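# Spread the steel scissors open on the table

## Task

Open the steel scissors on the table so their blades stand far apart, leaving them lying flat and entirely on the table top, with neither hand touching them at the end.

## Robot and tools

Robot and frame. Two arms: left_arm carries a left hand and right_arm a right hand (mirror images). Everything uses the scene frame: origin at table-top height midway between the nominal arm bases, +x out over the table, +y toward the left arm, +z up. Arm names do not match image sides. Calibrated bases: left_arm (-0.053, +0.234, +0.042) m, right_arm (+0.027, -0.234, +0.025) m, both turned about z by a negligible amount.

execute_actions. Argument actions is a list of actions. Each action is a list of 1 to 15 rows, one row per 1/30 s control step; a shorter action keeps its final row until 15 steps (0.5 s) have passed. Each row is a single list of 48 numbers, all in [-1, 1], covering both arms even if one stays still:
1-6 left_arm dx, dy, dz, rx, ry, rz; 7-22 left hand's sixteen hinge goals; 23 left current_limit; 24 left speed; 25-30 right_arm dx..rz; 31-46 right hand's hinge goals; 47 right current_limit; 48 right speed.
Arm numbers are offsets, not poses: they move the hand point relative to its Hand target as it was when the action began, along scene-frame axes. 1.0 equals 0.6 m of travel or 180 degrees. rx, ry, rz form one rotation vector, turning about the Hand target position. Every row within an action is measured from that same starting target, so rows do not stack; but each new action or call starts from the updated target, so sending the same offset again moves further. A translation longer than 1.0 gets scaled down along its direction. Each step the commanded orientation is limited to 40 degrees from the measured one. Optional cameras argument: list of names, ["all"], or []; if omitted, images come only with an empty actions list. An unknown name invalidates the call.

Hand numbers (absolute goals, not offsets), per hand, in this fixed order: index_mcp, index_abd, index_pip, index_dip, middle_mcp, middle_abd, middle_pip, middle_dip, ring_mcp, ring_abd, ring_pip, ring_dip, thumb_cmc, thumb_axl, thumb_mcp, thumb_ipl. Each maps linearly between its stops; bracket = degrees at +1, at -1; value where straight. Moving toward -1: _mcp curls the finger at the knuckle toward the palm (-18, +128; +0.75); _abd swings it sideways away from the thumb (-60, +60; 0.00); _pip (-29, +108; +0.58) and _dip (-21, +117; +0.70) bend the middle and end joints. thumb_cmc brings the thumb from beside the palm to in front of it (-20, +120; +0.71); thumb_axl spins the thumb about its own straight line (-27, +140; +0.68); thumb_mcp (-69, +109; +0.23) and thumb_ipl (-77, +108; +0.17) bend it. current_limit: -1 to +1 maps to 0-550 mA (floor 11 mA); low values may not lift a finger. speed: goals move at (speed+1)/2 of 8.5 rad/s. Starting values +0.4 and -0.6. A 0 is a real goal; to keep a hand unchanged, resend its reported hand_goal, hand_current_limit and hand_speed.

Hand geometry (right hand, hand point axes): +z toward fingertips, +x across the palm away from the thumb, +y out of the palm face (palm surface at y = -0.062). Knuckles at z = -0.017, straight tips 0.139 m beyond; fingers lie at y = -0.076, index 0.023 m toward the thumb, middle and ring 0.023 and 0.068 m the other way. The straight thumb sticks out sideways, tip 0.154 m thumbward. Fingertips have 0.03 m rubber caps; the rest is hard plastic. A rigid mast near the wrist (x +0.05 to +0.10, z -0.16 to -0.11, reaching y = +0.06) can collide. On the left hand +x points toward the thumb, so mast x values flip sign.

Results. end_effector_position (m) and end_effector_quat_wxyz per arm in the scene frame; Hand target is the last commanded (clipped) target that next offsets start from. The hand point often rests a few cm short or off, more under load; the right elbow sags, so aim higher. Another action (even zeros) re-requests the target; if still short, send the missing distance. Joint velocities may read "within noise". Joint torques include arm weight and offsets, positive toward larger joint angles; numbers 3 and 4 wrap at ±28 N m. Hand entries follow the motor order: hand_goal, hand_measured, hand_current_ma (positive pushes toward -1), hand_state (moving, goal, blocked, overload). A finger presses only while its goal lies past the object. Current at 495 mA or more for 5 s shuts a motor down for 10 s. MOTOR HOT appears at 85 °C; at 100 °C the arm drops (OVER-TEMPERATURE FAULT) for 30-60 s or more. Holding loads, stretched reaches or pushing at unreachable poses heat motors. The robot keeps the last command while you think.

Cameras: cam_high, cam_low, cam_left_wrist, cam_right_wrist, each 504x504; wrist views may lag during motion. zoom_image takes camera and region [x0, y0, x1, y1] in pixels (origin top-left, at most 504 each way), only for cameras in the latest images. finished_scene (optional scene: 1) ends the run permanently.

Avoid: scissors leaving the table, dropping or flinging them, slamming or forcing the hands into the table, arms bumping or squeezing each other (including one hand gripping the other's fingers), and motor overloads. Release the scissors and pull clear before finishing.

Each tool is called after "Request:" as name([rows], argument=value, ...), one row to a line, values as JSON.

## Session

Request:
execute_actions(actions=[])

Scene clock: 0.00 s.
left_arm: end_effector_position=(+0.5128, +0.5989, +0.1605) hand_goal=(+0.754, +0.000, +0.576, +0.696, +0.754, +0.000, +0.576, +0.696, +0.754, +0.000, +0.576, +0.696, +0.714, +0.678, +0.226, +0.168) hand_measured=(+0.754, +0.000, +0.576, +0.696, +0.754, +0.000, +0.576, +0.696, +0.754, +0.000, +0.576, +0.696, +0.714, +0.678, +0.226, +0.168) hand_current_ma=(+0, +0, +0, +0, +0, +0, +0, +0, +0, +0, +0, +0, +0, +0, +0, +0) hand_state=(goal, goal, goal, goal, goal, goal, goal, goal, goal, goal, goal, goal, goal, goal, goal, goal) hand_current_limit=0.40 hand_speed=-0.60 end_effector_quat_wxyz=(+0.411, +0.205, +0.855, +0.240) | right_arm: end_effector_position=(+0.5862, -0.3026, +0.3400) hand_goal=(+0.754, +0.000, +0.576, +0.696, +0.754, +0.000, +0.576, +0.696, +0.754, +0.000, +0.576, +0.696, +0.714, +0.678, +0.226, +0.168) hand_measured=(+0.754, +0.000, +0.576, +0.696, +0.754, +0.000, +0.576, +0.696, +0.754, +0.000, +0.576, +0.696, +0.714, +0.678, +0.226, +0.168) hand_current_ma=(+0, +0, +0, +0, +0, +0, +0, +0, +0, +0, +0, +0, +0, +0, +0, +0) hand_state=(goal, goal, goal, goal, goal, goal, goal, goal, goal, goal, goal, goal, goal, goal, goal, goal) hand_current_limit=0.40 hand_speed=-0.60 end_effector_quat_wxyz=(+0.084, +0.051, +0.989, -0.112)
Joint positions: left_arm=[0.526 1.758 0.972 0.195 0.189 -0.682] | right_arm=[-0.205 1.654 1.828 -1.54 0.194 -1.701]
Joint velocities: within noise
Joint torques (N m): no reading
Heat: left arm: hottest waist 27 °C; right arm: hottest waist 29 °C.
Hand target: left_arm +0.5220, +0.6042, +0.1810; +0.424, +0.205, +0.845, +0.252 | right_arm +0.5909, -0.3036, +0.3520; +0.098, +0.052, +0.987, -0.115

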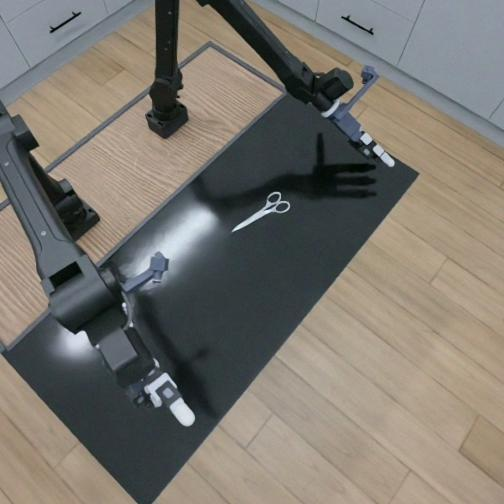

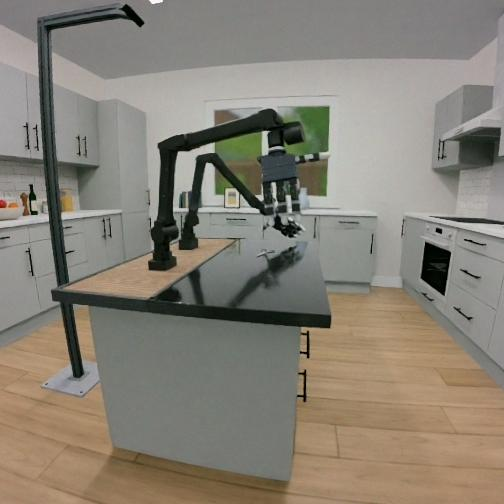

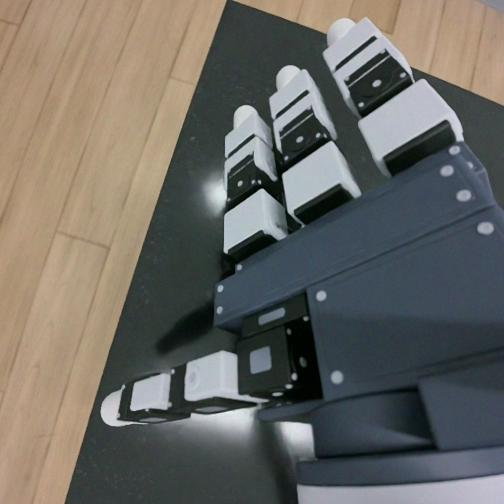

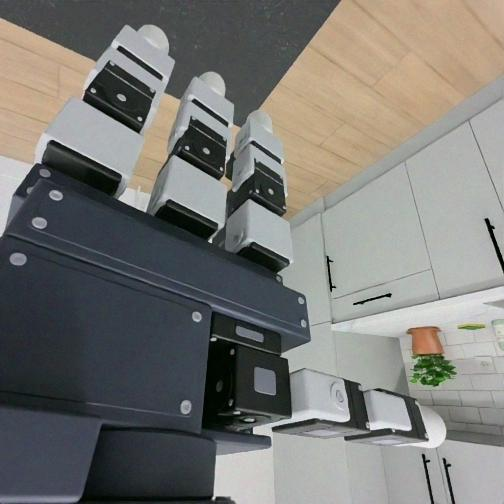

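Request:
zoom_image(camera="cam_high", region=[220, 180, 300, 240])

Request:
zoom_image(camera="cam_low", region=[220, 200, 330, 280])

Scaled by 6.300 from the camera's 504x504 image, which has a finer 720x720 frame.

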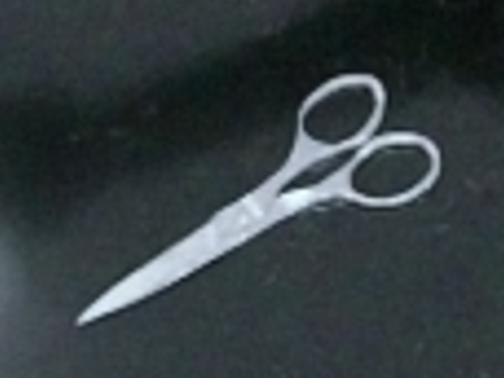

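Scaled by 4.582 from the camera's 504x504 image, which has a finer 720x720 frame.

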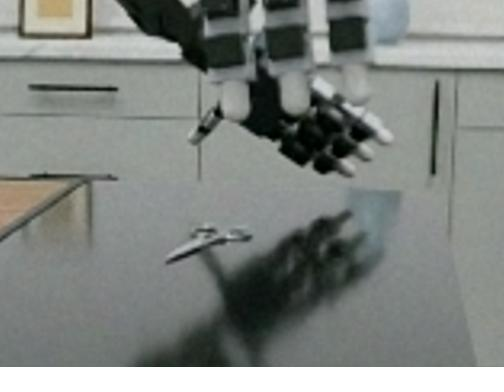

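Request:
execute_actions([
  [[-0.024,-0.1,0.08,-0.0336,0.0752,0.0176,0.754,0,0.576,0.696,0.754,0,0.576,0.696,-0.479,0,-0.591,-0.174,0.714,0.678,0.226,0.168,0.4,-0.6,0,0,0,0,0,0,0.754,0,0.576,0.696,0.754,0,0.576,0.696,0.754,0,0.576,0.696,0.714,0.678,0.226,0.168,0.4,-0.6]],
  [[-0.024,-0.128,0.06,-0.0336,0.0752,0.0176,0.754,0,0.576,0.696,0.754,0,0.576,0.696,-0.479,0,-0.591,-0.174,0.714,0.678,0.226,0.168,0.4,-0.6,0,0,0,0,0,0,0.754,0,0.576,0.696,0.754,0,0.576,0.696,0.754,0,0.576,0.696,0.714,0.678,0.226,0.168,0.4,-0.6]],
  [[-0.024,-0.14,0.03,-0.0336,0.0752,0.0176,0.754,0,0.576,0.696,0.754,0,0.576,0.696,-0.479,0,-0.591,-0.174,0.714,0.678,0.226,0.168,0.4,-0.6,0,0,0,0,0,0,0.754,0,0.576,0.696,0.754,0,0.576,0.696,0.754,0,0.576,0.696,0.714,0.678,0.226,0.168,0.4,-0.6]],
  [[-0.024,-0.144,0.01,-0.0336,0.0752,0.0176,0.754,0,0.576,0.696,0.754,0,0.576,0.696,-0.479,0,-0.591,-0.174,0.714,0.678,0.226,0.168,0.4,-0.6,0,0,0,0,0,0,0.754,0,0.576,0.696,0.754,0,0.576,0.696,0.754,0,0.576,0.696,0.714,0.678,0.226,0.168,0.4,-0.6]],
], cameras=["all"])

Scene clock: 130.33 s.
left_arm: end_effector_position=(+0.4523, +0.2920, +0.2715) hand_goal=(+0.754, +0.000, +0.576, +0.696, +0.754, +0.000, +0.576, +0.696, -0.478, +0.000, -0.590, -0.174, +0.714, +0.678, +0.226, +0.168) hand_measured=(+0.752, +0.002, +0.576, +0.696, +0.754, +0.000, +0.576, +0.696, -0.462, +0.002, -0.588, -0.172, +0.714, +0.678, +0.218, +0.166) hand_current_ma=(-1, +1, +0, +0, +0, +0, +0, +0, +24, +1, +2, +2, +0, +0, -11, -1) hand_state=(goal, goal, goal, goal, goal, goal, goal, goal, goal, goal, goal, goal, goal, goal, goal, goal) hand_current_limit=0.40 hand_speed=-0.60 end_effector_quat_wxyz=(-0.019, +0.129, +0.991, -0.003) | right_arm: end_effector_position=(+0.5862, -0.3026, +0.3400) hand_goal=(+0.754, +0.000, +0.576, +0.696, +0.754, +0.000, +0.576, +0.696, +0.754, +0.000, +0.576, +0.696, +0.714, +0.678, +0.226, +0.168) hand_measured=(+0.752, +0.000, +0.576, +0.696, +0.752, +0.000, +0.576, +0.696, +0.752, +0.000, +0.576, +0.696, +0.714, +0.678, +0.224, +0.168) hand_current_ma=(-2, +0, +1, +0, -2, +0, +1, +0, -2, +0, +1, +0, +0, -1, -5, +0) hand_state=(goal, goal, goal, goal, goal, goal, goal, goal, goal, goal, goal, goal, goal, goal, goal, goal) hand_current_limit=0.40 hand_speed=-0.60 end_effector_quat_wxyz=(+0.084, +0.051, +0.989, -0.112)
Joint positions: left_arm=[-0.049 1.69 1.635 -1.554 0.003 -1.369] | right_arm=[-0.205 1.654 1.828 -1.54 0.194 -1.701]
Joint torques (N m): left_arm=[2.14 -13.8 14.53 -0.24 -0.25 -0.11] | right_arm=[0.79 -16.97 11.48 0.69 0.06 -0.03]
Heat: left arm: hottest shoulder 32 °C; right arm: hottest elbow 34 °C.
Hand target: left_arm +0.4643, +0.2970, +0.2890; +0.000, +0.116, +0.993, +0.000 | right_arm +0.5909, -0.3036, +0.3520; +0.098, +0.052, +0.987, -0.115
Off the commanded pose: left_arm 0.022 m, 3 deg | right_arm 0.013 m, 2 deg.
camera_calibration:
cam_left_wrist: T_world_to_cam=[[0.567961, -0.822833, 0.0191297, -0.0573713], [-0.470817, -0.305742, 0.827558, 0.0151778], [-0.675094, -0.479028, -0.561054, 0.718479], [0, 0, 0, 1]] pos_world=[0.524771, 0.301605, 0.391642]

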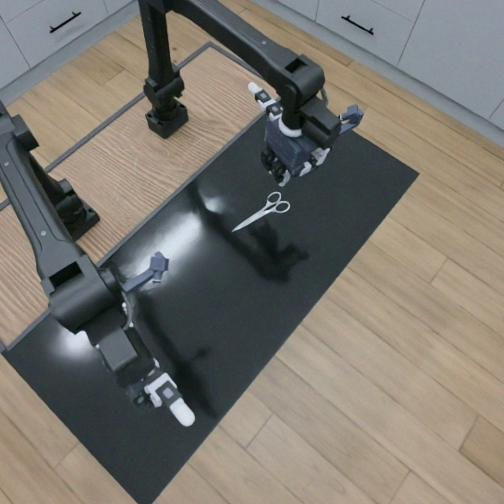

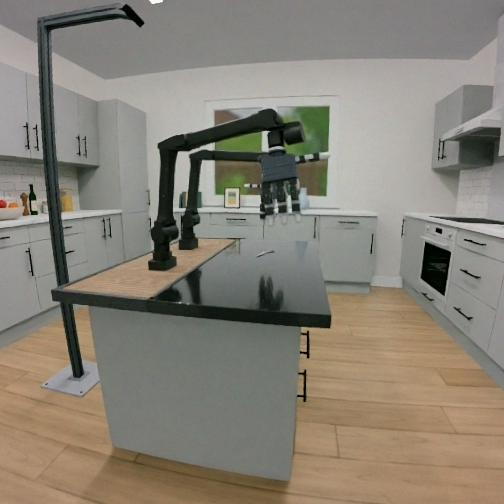

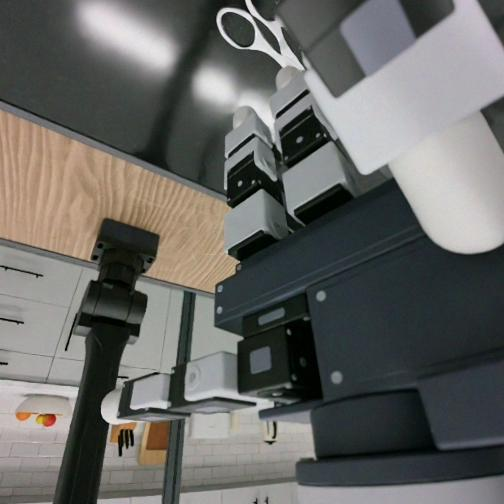

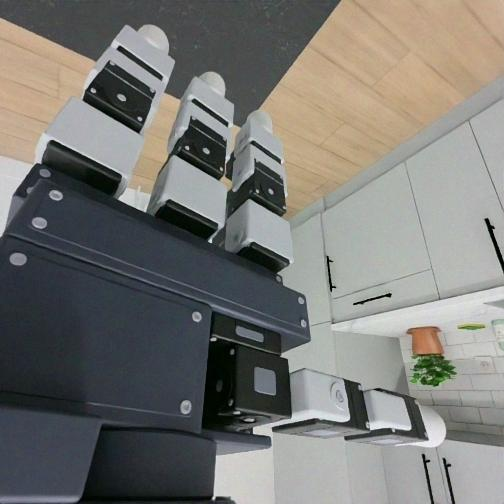

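Request:
zoom_image(camera="cam_left_wrist", region=[200, 0, 320, 120])

Request:
zoom_image(camera="cam_high", region=[220, 130, 340, 240])

Scaled by 4.200 from the camera's 504x504 image, which has a finer 720x720 frame.

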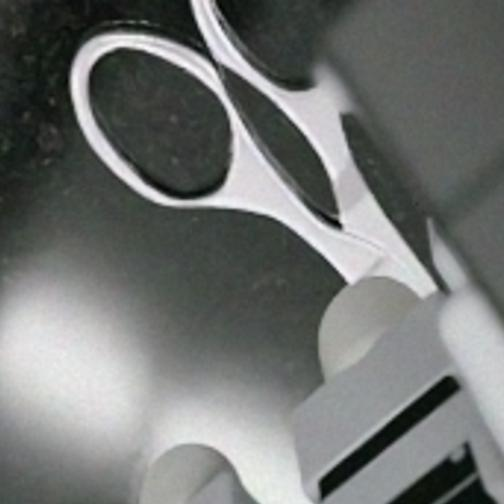

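Scaled by 4.200 from the camera's 504x504 image, which has a finer 720x720 frame.

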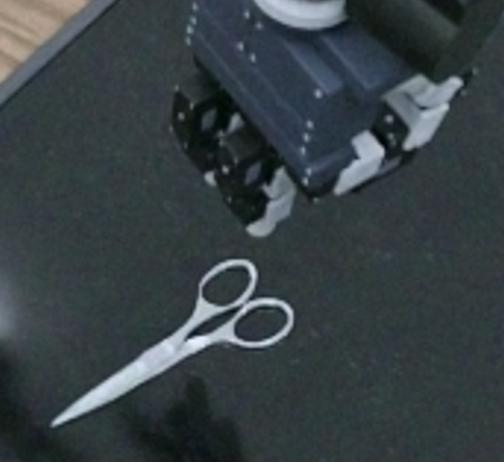

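Request:
execute_actions([
  [[0.004,0.014,-0.09,0,-0.006,0,0.754,0,0.576,0.696,0.754,0,0.576,0.696,-0.479,0,-0.591,-0.174,0.714,0.678,0.226,0.168,0.4,-0.6,0,0,0,0,0,0,0.754,0,0.576,0.696,0.754,0,0.576,0.696,0.754,0,0.576,0.696,0.714,0.678,0.226,0.168,0.4,-0.6]],
  [[0.004,0.013,-0.085,0,-0.006,0,0.754,0,0.576,0.696,0.754,0,0.576,0.696,-0.479,0,-0.591,-0.174,0.714,0.678,0.226,0.168,0.4,-0.6,0,0,0,0,0,0,0.754,0,0.576,0.696,0.754,0,0.576,0.696,0.754,0,0.576,0.696,0.714,0.678,0.226,0.168,0.4,-0.6]],
], cameras=["cam_high","cam_left_wrist"])

Request:
zoom_image(camera="cam_left_wrist", region=[200, 0, 340, 140])

Request:
zoom_image(camera="cam_high", region=[230, 150, 320, 240])

Scene clock: 152.50 s.
left_arm: end_effector_position=(+0.4611, +0.3069, +0.1776) hand_goal=(+0.754, +0.000, +0.576, +0.696, +0.754, +0.000, +0.576, +0.696, -0.478, +0.000, -0.590, -0.174, +0.714, +0.678, +0.226, +0.168) hand_measured=(+0.754, +0.002, +0.576, +0.696, +0.754, +0.002, +0.576, +0.696, -0.466, +0.002, -0.588, -0.172, +0.714, +0.678, +0.222, +0.166) hand_current_ma=(+0, +1, +0, +0, +0, +1, +0, +0, +18, +1, +2, +2, +0, +0, -6, -1) hand_state=(goal, goal, goal, goal, goal, goal, goal, goal, goal, goal, goal, goal, goal, goal, goal, goal) hand_current_limit=0.40 hand_speed=-0.60 end_effector_quat_wxyz=(+0.007, +0.115, +0.993, -0.001) | right_arm: end_effector_position=(+0.5862, -0.3026, +0.3400) hand_goal=(+0.754, +0.000, +0.576, +0.696, +0.754, +0.000, +0.576, +0.696, +0.754, +0.000, +0.576, +0.696, +0.714, +0.678, +0.226, +0.168) hand_measured=(+0.752, +0.000, +0.576, +0.696, +0.752, +0.000, +0.576, +0.696, +0.752, +0.000, +0.576, +0.696, +0.714, +0.678, +0.224, +0.168) hand_current_ma=(-2, +0, +1, +0, -2, +0, +1, +0, -2, +0, +1, +0, +0, -1, -5, +0) hand_state=(goal, goal, goal, goal, goal, goal, goal, goal, goal, goal, goal, goal, goal, goal, goal, goal) hand_current_limit=0.40 hand_speed=-0.60 end_effector_quat_wxyz=(+0.084, +0.051, +0.989, -0.112)
Joint positions: left_arm=[-0.019 1.727 1.434 -1.265 0.003 -1.367] | right_arm=[-0.205 1.654 1.828 -1.54 0.194 -1.701]
Joint torques (N m): left_arm=[2.26 -14.74 10.59 0.64 -0.26 0.12] | right_arm=[0.85 -16.97 11.47 0.69 0.06 -0.03]
Heat: left arm: hottest elbow 33 °C; right arm: hottest elbow 34 °C.
Hand target: left_arm +0.4692, +0.3132, +0.1840; +0.019, +0.116, +0.993, +0.002 | right_arm +0.5909, -0.3036, +0.3520; +0.098, +0.052, +0.987, -0.115
Off the commanded pose: left_arm 0.012 m, 1 deg | right_arm 0.013 m, 2 deg.
camera_calibration:
cam_left_wrist: T_world_to_cam=[[0.588875, -0.806676, 0.0500032, -0.068463], [-0.504078, -0.318209, 0.8029, 0.12508], [-0.631769, -0.498014, -0.594012, 0.670689], [0, 0, 0, 1]] pos_world=[0.527087, 0.318586, 0.301394]
Images, in order (width x height): cam_high 504x504, cam_left_wrist 504x504.

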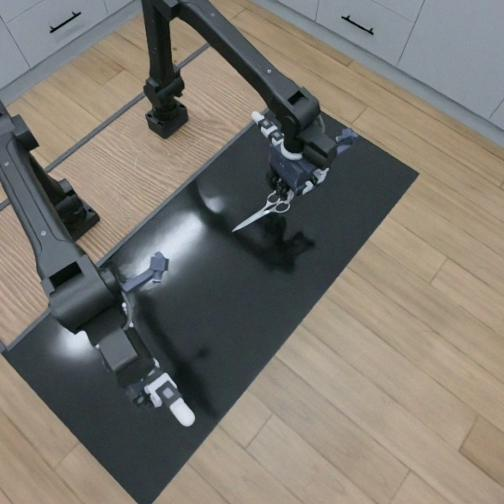

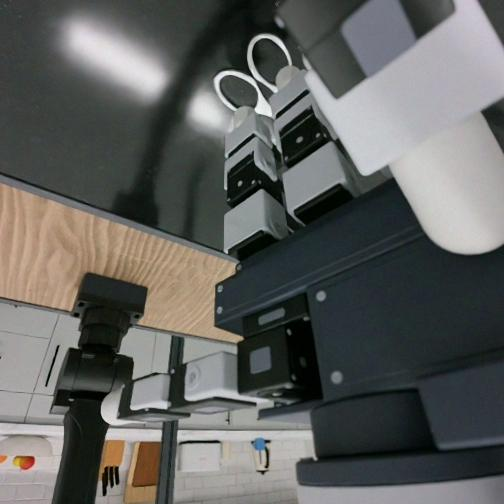

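Scaled by 3.600 from the camera's 504x504 image, which has a finer 720x720 frame.

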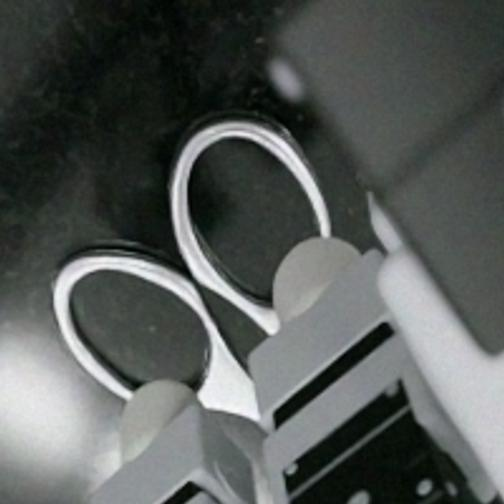

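Scaled by 5.600 from the camera's 504x504 image, which has a finer 720x720 frame.

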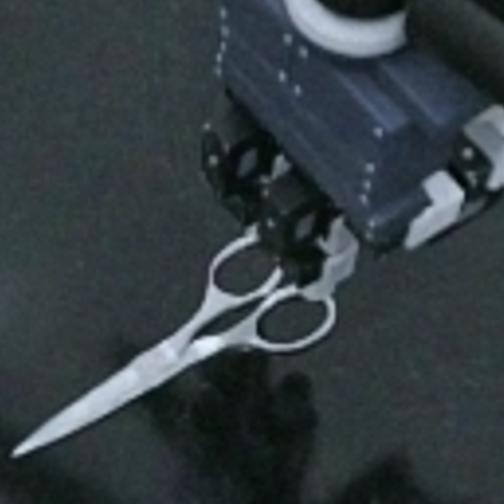

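Request:
execute_actions([
  [[-0.0225,-0.001,-0.068,0,0,0.012,0.754,-0.02,0.576,0.696,0.754,0.02,0.576,0.696,-0.479,0,-0.591,-0.174,0.714,0.678,0.226,0.168,0.4,-0.6,0,0,0,0,0,0,0.754,0,0.576,0.696,0.754,0,0.576,0.696,0.754,0,0.576,0.696,0.714,0.678,0.226,0.168,0.4,-0.6]],
], cameras=["cam_high","cam_left_wrist"])

Request:
zoom_image(camera="cam_left_wrist", region=[200, 40, 320, 160])

Request:
zoom_image(camera="cam_high", region=[230, 160, 310, 240])

Scene clock: 179.60 s.
left_arm: end_effector_position=(+0.4494, +0.3073, +0.1392) hand_goal=(+0.754, -0.020, +0.576, +0.696, +0.754, +0.020, +0.576, +0.696, -0.478, +0.000, -0.590, -0.174, +0.714, +0.678, +0.226, +0.168) hand_measured=(+0.754, -0.018, +0.576, +0.696, +0.754, +0.018, +0.576, +0.696, -0.466, +0.002, -0.588, -0.172, +0.714, +0.678, +0.222, +0.166) hand_current_ma=(+0, +2, +0, +0, +0, -2, +0, +0, +18, +1, +2, +2, +0, +0, -5, -1) hand_state=(goal, goal, goal, goal, goal, goal, goal, goal, goal, goal, goal, goal, goal, goal, goal, goal) hand_current_limit=0.40 hand_speed=-0.60 end_effector_quat_wxyz=(+0.009, +0.109, +0.994, +0.000) | right_arm: end_effector_position=(+0.5862, -0.3026, +0.3400) hand_goal=(+0.754, +0.000, +0.576, +0.696, +0.754, +0.000, +0.576, +0.696, +0.754, +0.000, +0.576, +0.696, +0.714, +0.678, +0.226, +0.168) hand_measured=(+0.752, +0.000, +0.576, +0.696, +0.752, +0.000, +0.576, +0.696, +0.752, +0.000, +0.576, +0.696, +0.714, +0.678, +0.224, +0.168) hand_current_ma=(-2, +0, +1, +0, -2, +0, +1, +0, -2, +0, +1, +0, +0, -1, -5, +0) hand_state=(goal, goal, goal, goal, goal, goal, goal, goal, goal, goal, goal, goal, goal, goal, goal, goal) hand_current_limit=0.40 hand_speed=-0.60 end_effector_quat_wxyz=(+0.084, +0.051, +0.989, -0.112)
Joint positions: left_arm=[-0.019 1.732 1.334 -1.155 0.002 -1.379] | right_arm=[-0.205 1.654 1.828 -1.54 0.194 -1.701]
Joint torques (N m): left_arm=[2.08 -14.04 10.32 0.66 -0.28 -0.12] | right_arm=[0.85 -17.08 11.47 0.69 0.06 -0.03]
Heat: left arm: hottest elbow 34 °C; right arm: hottest elbow 35 °C.
Hand target: left_arm +0.4557, +0.3126, +0.1432; +0.019, +0.098, +0.995, +0.002 | right_arm +0.5909, -0.3036, +0.3520; +0.098, +0.052, +0.987, -0.115
Off the commanded pose: left_arm 0.009 m, 2 deg | right_arm 0.013 m, 2 deg.
camera_calibration:
cam_left_wrist: T_world_to_cam=[[0.598153, -0.799673, 0.0523126, -0.0660344], [-0.503911, -0.32456, 0.800459, 0.152319], [-0.623127, -0.505157, -0.597101, 0.639388], [0, 0, 0, 1]] pos_world=[0.514674, 0.319622, 0.263308]
Images, in order (width x height): cam_high 504x504, cam_left_wrist 504x504.

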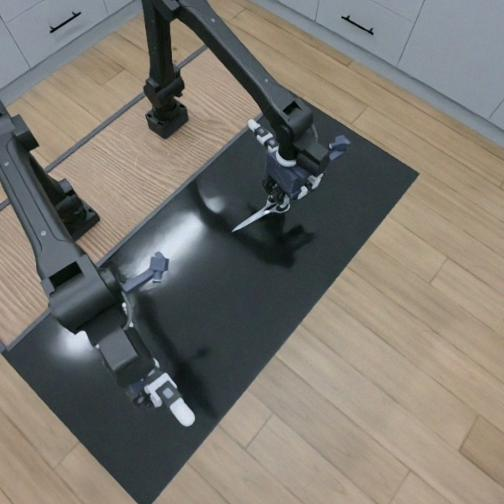

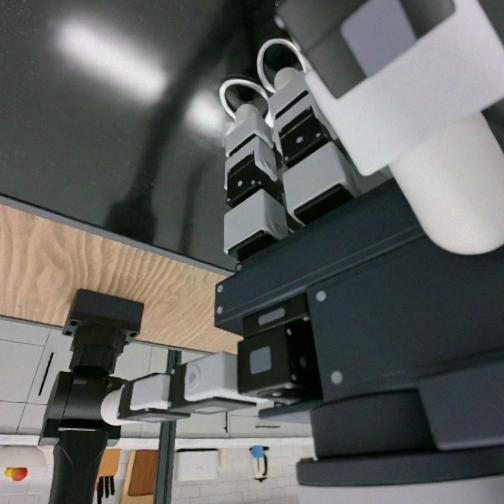

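Scaled by 4.200 from the camera's 504x504 image, which has a finer 720x720 frame.

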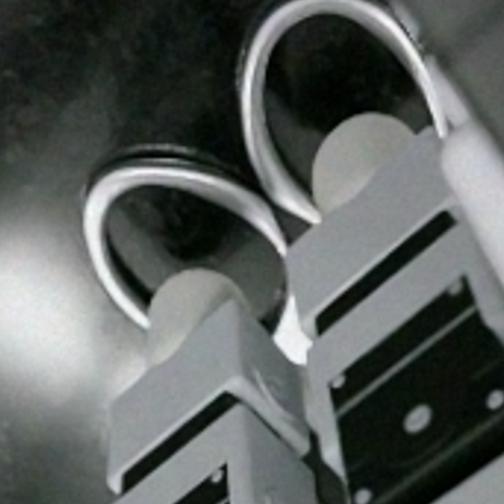

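Scaled by 6.300 from the camera's 504x504 image, which has a finer 720x720 frame.

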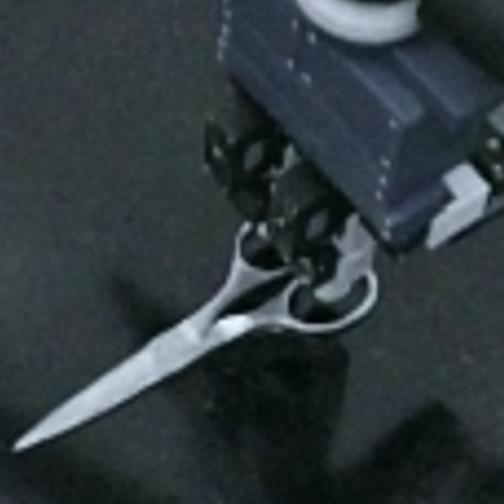

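Request:
execute_actions([
  [[0,-0.001,-0.018,0,0,0,0.754,-0.02,0.576,0.696,0.754,0.02,0.576,0.696,-0.479,0,-0.591,-0.174,0.714,0.678,0.226,0.168,0.0,-0.6,0,0,0,0,0,0,0.754,0,0.576,0.696,0.754,0,0.576,0.696,0.754,0,0.576,0.696,0.714,0.678,0.226,0.168,0.4,-0.6]],
], cameras=["cam_high","cam_left_wrist"])

Request:
zoom_image(camera="cam_left_wrist", region=[200, 40, 320, 160])

Request:
zoom_image(camera="cam_high", region=[230, 160, 310, 240])

Scene clock: 198.23 s.
left_arm: end_effector_position=(+0.4545, +0.3071, +0.1379) hand_goal=(+0.754, -0.020, +0.576, +0.696, +0.754, +0.020, +0.576, +0.696, -0.478, +0.000, -0.590, -0.174, +0.714, +0.678, +0.226, +0.168) hand_measured=(+0.754, -0.018, +0.576, +0.696, +0.754, +0.018, +0.576, +0.696, -0.466, +0.002, -0.588, -0.172, +0.714, +0.678, +0.222, +0.166) hand_current_ma=(+0, +2, +0, +0, +0, -1, +0, +0, +18, +1, +2, +2, +0, +0, -5, -1) hand_state=(goal, goal, goal, goal, goal, goal, goal, goal, goal, goal, goal, goal, goal, goal, goal, goal) hand_current_limit=0.00 hand_speed=-0.60 end_effector_quat_wxyz=(+0.020, +0.109, +0.994, +0.001) | right_arm: end_effector_position=(+0.5862, -0.3026, +0.3400) hand_goal=(+0.754, +0.000, +0.576, +0.696, +0.754, +0.000, +0.576, +0.696, +0.754, +0.000, +0.576, +0.696, +0.714, +0.678, +0.226, +0.168) hand_measured=(+0.752, +0.000, +0.576, +0.696, +0.752, +0.000, +0.576, +0.696, +0.752, +0.000, +0.576, +0.696, +0.714, +0.678, +0.224, +0.168) hand_current_ma=(-2, +0, +1, +0, -2, +0, +1, +0, -2, +0, +1, +0, +0, -1, -5, +0) hand_state=(goal, goal, goal, goal, goal, goal, goal, goal, goal, goal, goal, goal, goal, goal, goal, goal) hand_current_limit=0.40 hand_speed=-0.60 end_effector_quat_wxyz=(+0.084, +0.051, +0.989, -0.112)
Joint positions: left_arm=[-0.019 1.732 1.331 -1.13 0.002 -1.38] | right_arm=[-0.205 1.654 1.828 -1.54 0.194 -1.701]
Joint torques (N m): left_arm=[2.02 -13.22 9.24 0.76 -0.28 -0.12] | right_arm=[0.85 -17.03 11.47 0.69 0.06 -0.03]
Heat: left arm: hottest elbow 35 °C; right arm: hottest elbow 35 °C.
Hand target: left_arm +0.4556, +0.3120, +0.1323; +0.019, +0.097, +0.995, +0.002 | right_arm +0.5909, -0.3036, +0.3520; +0.098, +0.052, +0.987, -0.115
Off the commanded pose: left_arm 0.007 m, 1 deg | right_arm 0.013 m, 2 deg.
camera_calibration:
cam_left_wrist: T_world_to_cam=[[0.597451, -0.799176, 0.0661071, -0.0708007], [-0.521304, -0.324429, 0.789296, 0.165196], [-0.609339, -0.506028, -0.610444, 0.637538], [0, 0, 0, 1]] pos_world=[0.516894, 0.319624, 0.263473]
Images, in order (width x height): cam_high 504x504, cam_left_wrist 504x504.

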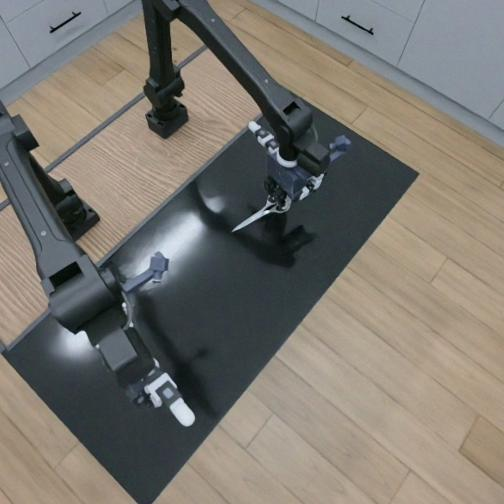

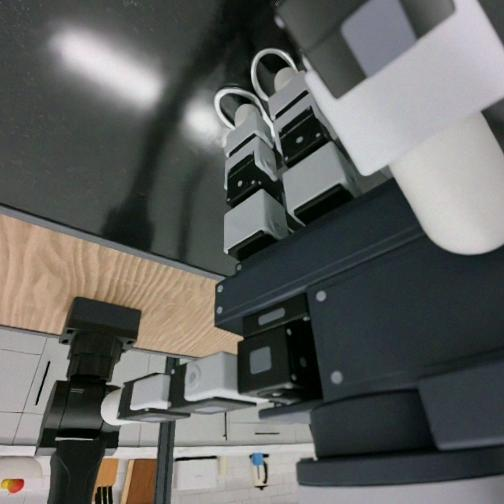

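Scaled by 4.200 from the camera's 504x504 image, which has a finer 720x720 frame.

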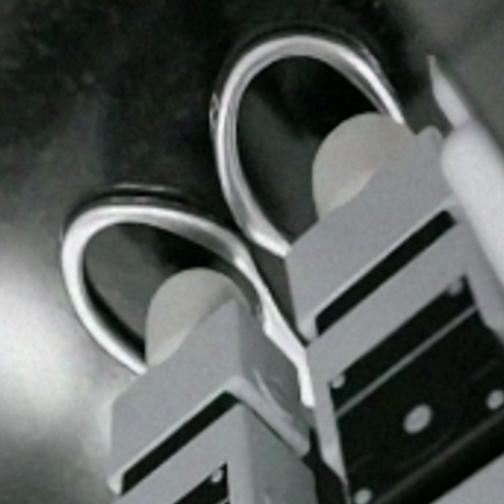

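Scaled by 6.300 from the camera's 504x504 image, which has a finer 720x720 frame.

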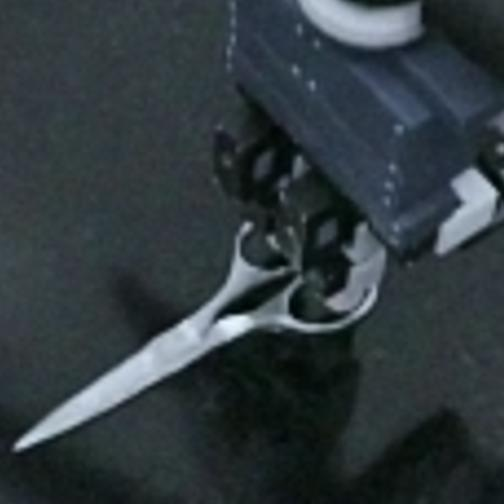

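Request:
execute_actions([
  [[-0.003,-0.001,-0.02,0,0.0105,0,0.754,-0.02,0.576,0.696,0.754,0.02,0.576,0.696,-0.479,0,-0.591,-0.174,0.714,0.678,0.226,0.168,0.0,-0.6,0,0,0,0,0,0,0.754,0,0.576,0.696,0.754,0,0.576,0.696,0.754,0,0.576,0.696,0.714,0.678,0.226,0.168,0.4,-0.6]],
], cameras=["cam_high","cam_left_wrist"])

Request:
zoom_image(camera="cam_left_wrist", region=[200, 40, 320, 160])

Request:
zoom_image(camera="cam_high", region=[230, 160, 310, 240])

Scene clock: 209.00 s.
left_arm: end_effector_position=(+0.4530, +0.3073, +0.1257) hand_goal=(+0.754, -0.020, +0.576, +0.696, +0.754, +0.020, +0.576, +0.696, -0.478, +0.000, -0.590, -0.174, +0.714, +0.678, +0.226, +0.168) hand_measured=(+0.752, -0.024, +0.576, +0.696, +0.754, +0.018, +0.576, +0.696, -0.466, +0.002, -0.588, -0.172, +0.714, +0.678, +0.222, +0.166) hand_current_ma=(-1, -4, +0, +0, +0, -1, +0, +0, +18, +1, +2, +2, +0, +0, -5, -1) hand_state=(goal, goal, goal, goal, goal, goal, goal, goal, goal, goal, goal, goal, goal, goal, goal, goal) hand_current_limit=0.00 hand_speed=-0.60 end_effector_quat_wxyz=(+0.006, +0.108, +0.994, +0.000) | right_arm: end_effector_position=(+0.5862, -0.3026, +0.3400) hand_goal=(+0.754, +0.000, +0.576, +0.696, +0.754, +0.000, +0.576, +0.696, +0.754, +0.000, +0.576, +0.696, +0.714, +0.678, +0.226, +0.168) hand_measured=(+0.752, +0.000, +0.576, +0.696, +0.752, +0.000, +0.576, +0.696, +0.752, +0.000, +0.576, +0.696, +0.714, +0.678, +0.224, +0.168) hand_current_ma=(-2, +0, +1, +0, -2, +0, +1, +0, -2, +0, +1, +0, +0, -1, -5, +0) hand_state=(goal, goal, goal, goal, goal, goal, goal, goal, goal, goal, goal, goal, goal, goal, goal, goal) hand_current_limit=0.40 hand_speed=-0.60 end_effector_quat_wxyz=(+0.084, +0.051, +0.989, -0.112)
Joint positions: left_arm=[-0.019 1.758 1.331 -1.131 0.001 -1.381] | right_arm=[-0.205 1.654 1.828 -1.54 0.194 -1.701]
Joint torques (N m): left_arm=[1.96 -13.39 9.48 0.34 -0.24 -0.12] | right_arm=[0.91 -16.97 11.47 0.69 0.06 -0.03]
Heat: left arm: hottest elbow 33 °C; right arm: hottest elbow 35 °C.
Hand target: left_arm +0.4539, +0.3114, +0.1205; +0.003, +0.098, +0.995, +0.001 | right_arm +0.5909, -0.3036, +0.3520; +0.098, +0.052, +0.987, -0.115
Off the commanded pose: left_arm 0.007 m, 1 deg | right_arm 0.013 m, 2 deg.
camera_calibration:
cam_left_wrist: T_world_to_cam=[[0.600214, -0.798337, 0.0490097, -0.0683461], [-0.499581, -0.326338, 0.802448, 0.163298], [-0.62463, -0.506125, -0.594706, 0.634236], [0, 0, 0, 1]] pos_world=[0.518766, 0.31973, 0.249496]
Images, in order (width x height): cam_high 504x504, cam_left_wrist 504x504.

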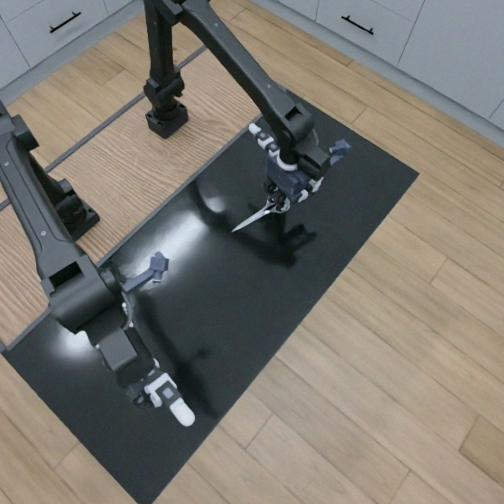

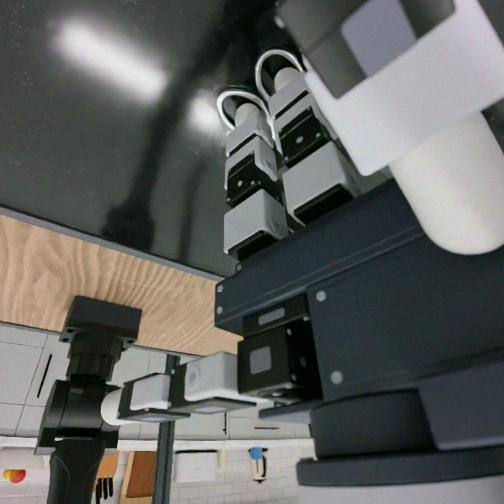

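Scaled by 4.200 from the camera's 504x504 image, which has a finer 720x720 frame.

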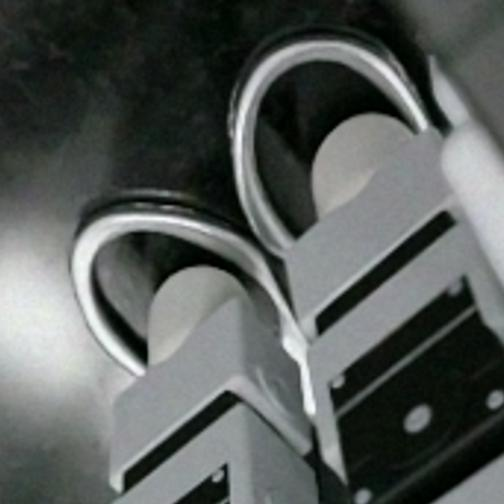

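Scaled by 6.300 from the camera's 504x504 image, which has a finer 720x720 frame.

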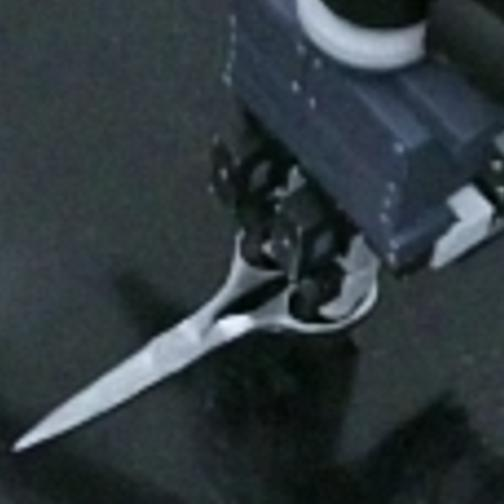

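Request:
execute_actions([
  [[-0.005,0.002,-0.009,0,0,0,0.754,0.0,0.576,0.696,0.754,0.0,0.576,0.696,-0.479,0,-0.591,-0.174,0.714,0.678,0.226,0.168,0.0,-0.6,0,0,0,0,0,0,0.754,0,0.576,0.696,0.754,0,0.576,0.696,0.754,0,0.576,0.696,0.714,0.678,0.226,0.168,0.4,-0.6]],
  [[0,0,0,0,0,0,0.754,0.1,0.576,0.696,0.754,-0.1,0.576,0.696,-0.479,0,-0.591,-0.174,0.714,0.678,0.226,0.168,0.0,-0.8,0,0,0,0,0,0,0.754,0,0.576,0.696,0.754,0,0.576,0.696,0.754,0,0.576,0.696,0.714,0.678,0.226,0.168,0.4,-0.6]],
], cameras=["cam_high","cam_left_wrist"])

Request:
zoom_image(camera="cam_left_wrist", region=[200, 40, 320, 160])

Request:
zoom_image(camera="cam_high", region=[230, 160, 310, 240])

Scene clock: 229.00 s.
left_arm: end_effector_position=(+0.4556, +0.3073, +0.1257) hand_goal=(+0.754, +0.100, +0.576, +0.696, +0.754, -0.100, +0.576, +0.696, -0.478, +0.000, -0.590, -0.174, +0.714, +0.678, +0.226, +0.168) hand_measured=(+0.752, +0.022, +0.576, +0.696, +0.754, -0.064, +0.576, +0.696, -0.466, +0.002, -0.588, -0.172, +0.714, +0.678, +0.222, +0.166) hand_current_ma=(-1, -176, +0, +0, +0, +60, +0, +0, +18, +1, +2, +2, +0, +0, -5, -1) hand_state=(goal, blocked, goal, goal, goal, blocked, goal, goal, goal, goal, goal, goal, goal, goal, goal, goal) hand_current_limit=0.00 hand_speed=-0.80 end_effector_quat_wxyz=(+0.012, +0.108, +0.994, +0.001) | right_arm: end_effector_position=(+0.5862, -0.3026, +0.3400) hand_goal=(+0.754, +0.000, +0.576, +0.696, +0.754, +0.000, +0.576, +0.696, +0.754, +0.000, +0.576, +0.696, +0.714, +0.678, +0.226, +0.168) hand_measured=(+0.752, +0.000, +0.576, +0.696, +0.752, +0.000, +0.576, +0.696, +0.752, +0.000, +0.576, +0.696, +0.714, +0.678, +0.224, +0.168) hand_current_ma=(-2, +0, +1, +0, -2, +0, +1, +0, -2, +0, +1, +0, +0, -1, -5, +0) hand_state=(goal, goal, goal, goal, goal, goal, goal, goal, goal, goal, goal, goal, goal, goal, goal, goal) hand_current_limit=0.40 hand_speed=-0.60 end_effector_quat_wxyz=(+0.084, +0.051, +0.989, -0.112)
Joint positions: left_arm=[-0.019 1.758 1.331 -1.121 0.001 -1.381] | right_arm=[-0.205 1.654 1.828 -1.54 0.194 -1.701]
Joint torques (N m): left_arm=[2.08 -13.33 7.98 0.59 -0.21 -0.1] | right_arm=[0.85 -16.97 11.47 0.69 0.06 -0.03]
Heat: left arm: hottest elbow 32 °C; right arm: hottest elbow 36 °C.
Hand target: left_arm +0.4508, +0.3126, +0.1150; +0.003, +0.098, +0.995, +0.001 | right_arm +0.5909, -0.3036, +0.3520; +0.098, +0.052, +0.987, -0.115
Off the commanded pose: left_arm 0.013 m, 2 deg | right_arm 0.013 m, 2 deg.
camera_calibration:
cam_left_wrist: T_world_to_cam=[[0.599654, -0.798362, 0.0550716, -0.07038], [-0.507808, -0.326423, 0.797232, 0.169057], [-0.618504, -0.506029, -0.601155, 0.633826], [0, 0, 0, 1]] pos_world=[0.520076, 0.31973, 0.250127]
Images, in order (width x height): cam_high 504x504, cam_left_wrist 504x504.

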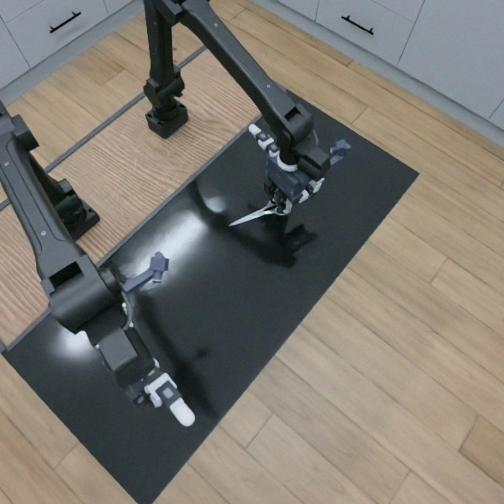

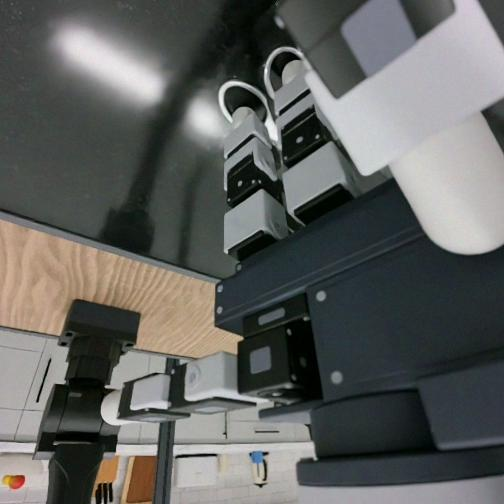

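Scaled by 4.200 from the camera's 504x504 image, which has a finer 720x720 frame.

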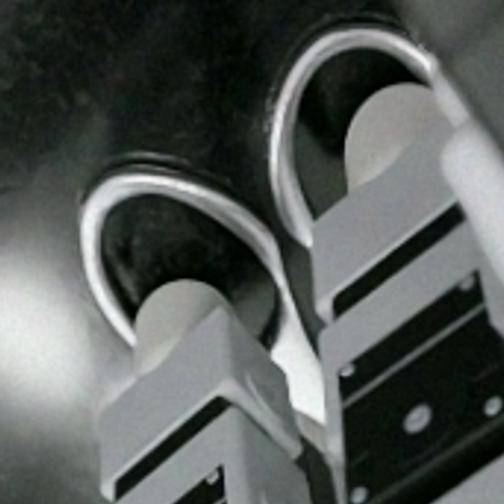

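Scaled by 6.300 from the camera's 504x504 image, which has a finer 720x720 frame.

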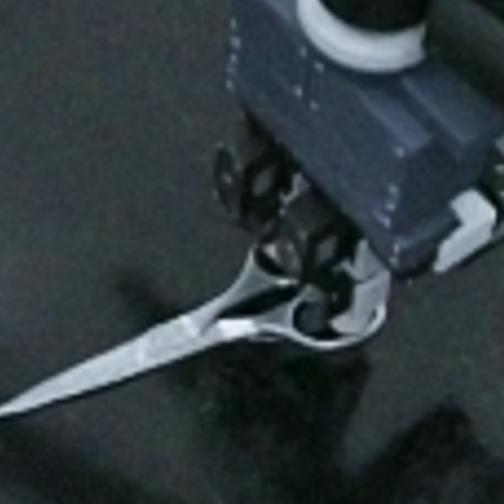

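Request:
execute_actions([
  [[0,0,0,0,0,0,0.754,0.3,0.576,0.696,0.754,-0.25,0.576,0.696,-0.479,0,-0.591,-0.174,0.714,0.678,0.226,0.168,0.5,-0.8,0,0,0,0,0,0,0.754,0,0.576,0.696,0.754,0,0.576,0.696,0.754,0,0.576,0.696,0.714,0.678,0.226,0.168,0.4,-0.6]],
], cameras=["cam_high","cam_left_wrist"])

Request:
zoom_image(camera="cam_left_wrist", region=[200, 40, 320, 160])

Request:
zoom_image(camera="cam_high", region=[220, 160, 310, 250])

Scene clock: 239.20 s.
left_arm: end_effector_position=(+0.4550, +0.3074, +0.1241) hand_goal=(+0.754, +0.300, +0.576, +0.696, +0.754, -0.250, +0.576, +0.696, -0.478, +0.000, -0.590, -0.174, +0.714, +0.678, +0.226, +0.168) hand_measured=(+0.752, +0.254, +0.576, +0.696, +0.752, -0.224, +0.576, +0.696, -0.466, +0.002, -0.588, -0.172, +0.714, +0.678, +0.222, +0.166) hand_current_ma=(-1, -84, +0, +0, -1, +37, +0, +0, +18, +1, +2, +2, +0, +0, -5, -1) hand_state=(goal, blocked, goal, goal, goal, blocked, goal, goal, goal, goal, goal, goal, goal, goal, goal, goal) hand_current_limit=0.50 hand_speed=-0.80 end_effector_quat_wxyz=(+0.012, +0.108, +0.994, +0.001) | right_arm: end_effector_position=(+0.5862, -0.3026, +0.3400) hand_goal=(+0.754, +0.000, +0.576, +0.696, +0.754, +0.000, +0.576, +0.696, +0.754, +0.000, +0.576, +0.696, +0.714, +0.678, +0.226, +0.168) hand_measured=(+0.752, +0.000, +0.576, +0.696, +0.752, +0.000, +0.576, +0.696, +0.752, +0.000, +0.576, +0.696, +0.714, +0.678, +0.224, +0.168) hand_current_ma=(-2, +0, +1, +0, -2, +0, +1, +0, -2, +0, +1, +0, +0, -1, -5, +0) hand_state=(goal, goal, goal, goal, goal, goal, goal, goal, goal, goal, goal, goal, goal, goal, goal, goal) hand_current_limit=0.40 hand_speed=-0.60 end_effector_quat_wxyz=(+0.084, +0.051, +0.989, -0.112)
Joint positions: left_arm=[-0.019 1.758 1.326 -1.115 0 -1.382] | right_arm=[-0.205 1.654 1.828 -1.54 0.194 -1.701]
Joint torques (N m): left_arm=[2.08 -13.45 8.34 0.32 -0.2 -0.1] | right_arm=[0.85 -16.97 11.47 0.69 0.06 -0.03]
Heat: left arm: hottest shoulder 31 °C; right arm: hottest elbow 36 °C.
Hand target: left_arm +0.4508, +0.3126, +0.1150; +0.003, +0.098, +0.995, +0.001 | right_arm +0.5909, -0.3036, +0.3520; +0.098, +0.052, +0.987, -0.115
Off the commanded pose: left_arm 0.011 m, 2 deg | right_arm 0.013 m, 2 deg.
camera_calibration:
cam_left_wrist: T_world_to_cam=[[0.599954, -0.798128, 0.0552005, -0.0701397], [-0.508298, -0.326988, 0.796688, 0.170466], [-0.617809, -0.506035, -0.601864, 0.632312], [0, 0, 0, 1]] pos_world=[0.519376, 0.319732, 0.24863]
Images, in order (width x height): cam_high 504x504, cam_left_wrist 504x504.

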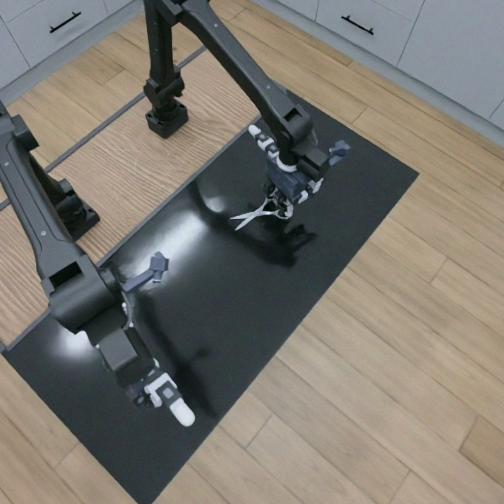

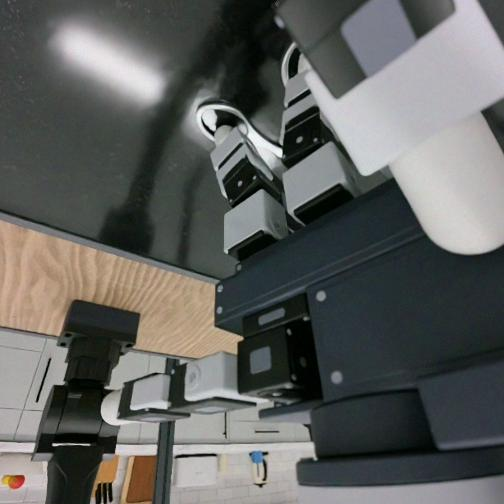

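Scaled by 4.200 from the camera's 504x504 image, which has a finer 720x720 frame.

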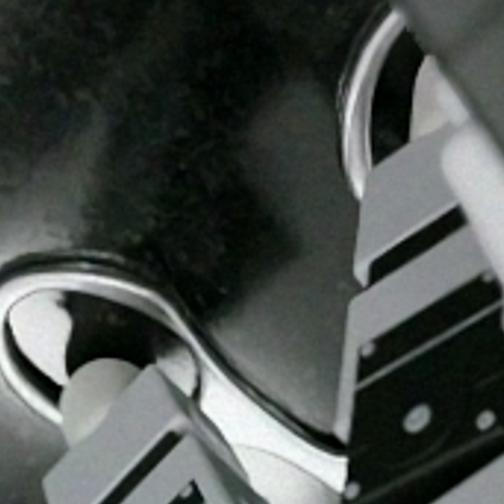

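Scaled by 5.600 from the camera's 504x504 image, which has a finer 720x720 frame.

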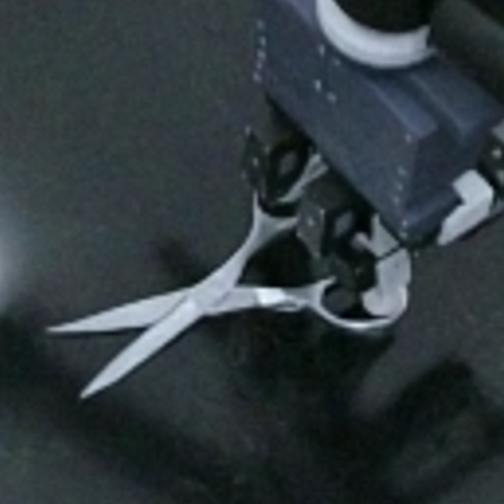

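Request:
execute_actions([
  [[0,0,-0.01,0,0,0,0.754,0.42,0.576,0.696,0.754,-0.38,0.576,0.696,-0.479,0,-0.591,-0.174,0.714,0.678,0.226,0.168,0.5,-0.8,0,0,0,0,0,0,0.754,0,0.576,0.696,0.754,0,0.576,0.696,0.754,0,0.576,0.696,0.714,0.678,0.226,0.168,0.4,-0.6]],
], cameras=["cam_high","cam_left_wrist"])

Request:
zoom_image(camera="cam_left_wrist", region=[180, 40, 320, 180])

Request:
zoom_image(camera="cam_high", region=[220, 160, 310, 250])

Scene clock: 247.53 s.
left_arm: end_effector_position=(+0.4542, +0.3074, +0.1212) hand_goal=(+0.754, +0.420, +0.576, +0.696, +0.754, -0.380, +0.576, +0.696, -0.478, +0.000, -0.590, -0.174, +0.714, +0.678, +0.226, +0.168) hand_measured=(+0.754, +0.384, +0.576, +0.696, +0.754, -0.350, +0.576, +0.696, -0.466, +0.002, -0.588, -0.172, +0.714, +0.678, +0.222, +0.166) hand_current_ma=(+0, -58, +0, +0, +0, +45, +0, +0, +18, +1, +2, +2, +0, +0, -5, -1) hand_state=(goal, blocked, goal, goal, goal, blocked, goal, goal, goal, goal, goal, goal, goal, goal, goal, goal) hand_current_limit=0.50 hand_speed=-0.80 end_effector_quat_wxyz=(+0.013, +0.108, +0.994, +0.001) | right_arm: end_effector_position=(+0.5862, -0.3026, +0.3400) hand_goal=(+0.754, +0.000, +0.576, +0.696, +0.754, +0.000, +0.576, +0.696, +0.754, +0.000, +0.576, +0.696, +0.714, +0.678, +0.226, +0.168) hand_measured=(+0.752, +0.000, +0.576, +0.696, +0.752, +0.000, +0.576, +0.696, +0.752, +0.000, +0.576, +0.696, +0.714, +0.678, +0.224, +0.168) hand_current_ma=(-2, +0, +1, +0, -2, +0, +1, +0, -2, +0, +1, +0, +0, -1, -5, +0) hand_state=(goal, goal, goal, goal, goal, goal, goal, goal, goal, goal, goal, goal, goal, goal, goal, goal) hand_current_limit=0.40 hand_speed=-0.60 end_effector_quat_wxyz=(+0.084, +0.051, +0.989, -0.112)
Joint positions: left_arm=[-0.019 1.758 1.318 -1.105 0 -1.382] | right_arm=[-0.205 1.654 1.828 -1.54 0.194 -1.701]
Joint torques (N m): left_arm=[2.08 -12.69 8.36 0.54 -0.2 -0.1] | right_arm=[0.85 -16.97 11.47 0.69 0.06 -0.02]
Heat: left arm: hottest shoulder 31 °C; right arm: hottest elbow 36 °C.
Hand target: left_arm +0.4508, +0.3126, +0.1091; +0.003, +0.098, +0.995, +0.001 | right_arm +0.5909, -0.3036, +0.3520; +0.098, +0.052, +0.987, -0.115
Off the commanded pose: left_arm 0.014 m, 2 deg | right_arm 0.013 m, 2 deg.
camera_calibration:
cam_left_wrist: T_world_to_cam=[[0.59981, -0.798129, 0.0567304, -0.0695539], [-0.510168, -0.326855, 0.795547, 0.173293], [-0.616406, -0.506119, -0.60323, 0.629699], [0, 0, 0, 1]] pos_world=[0.518278, 0.319831, 0.245936]
Images, in order (width x height): cam_high 504x504, cam_left_wrist 504x504.

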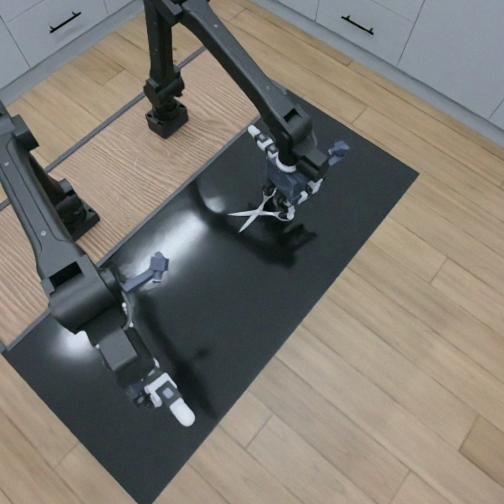

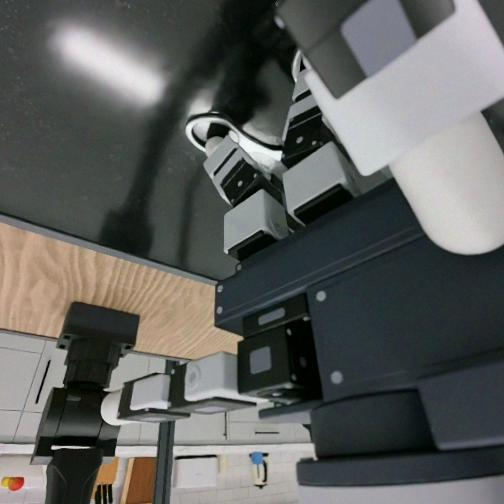

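Scaled by 3.600 from the camera's 504x504 image, which has a finer 720x720 frame.

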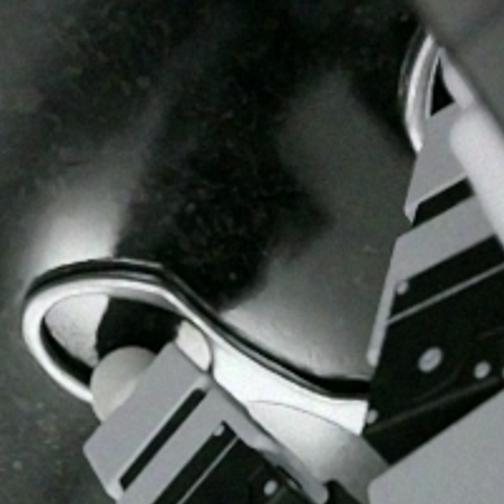

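Scaled by 5.600 from the camera's 504x504 image, which has a finer 720x720 frame.

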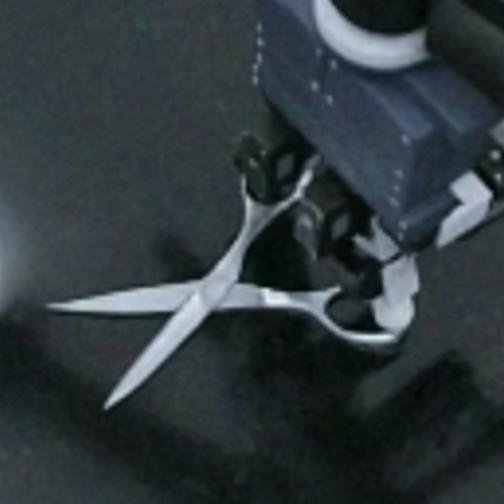

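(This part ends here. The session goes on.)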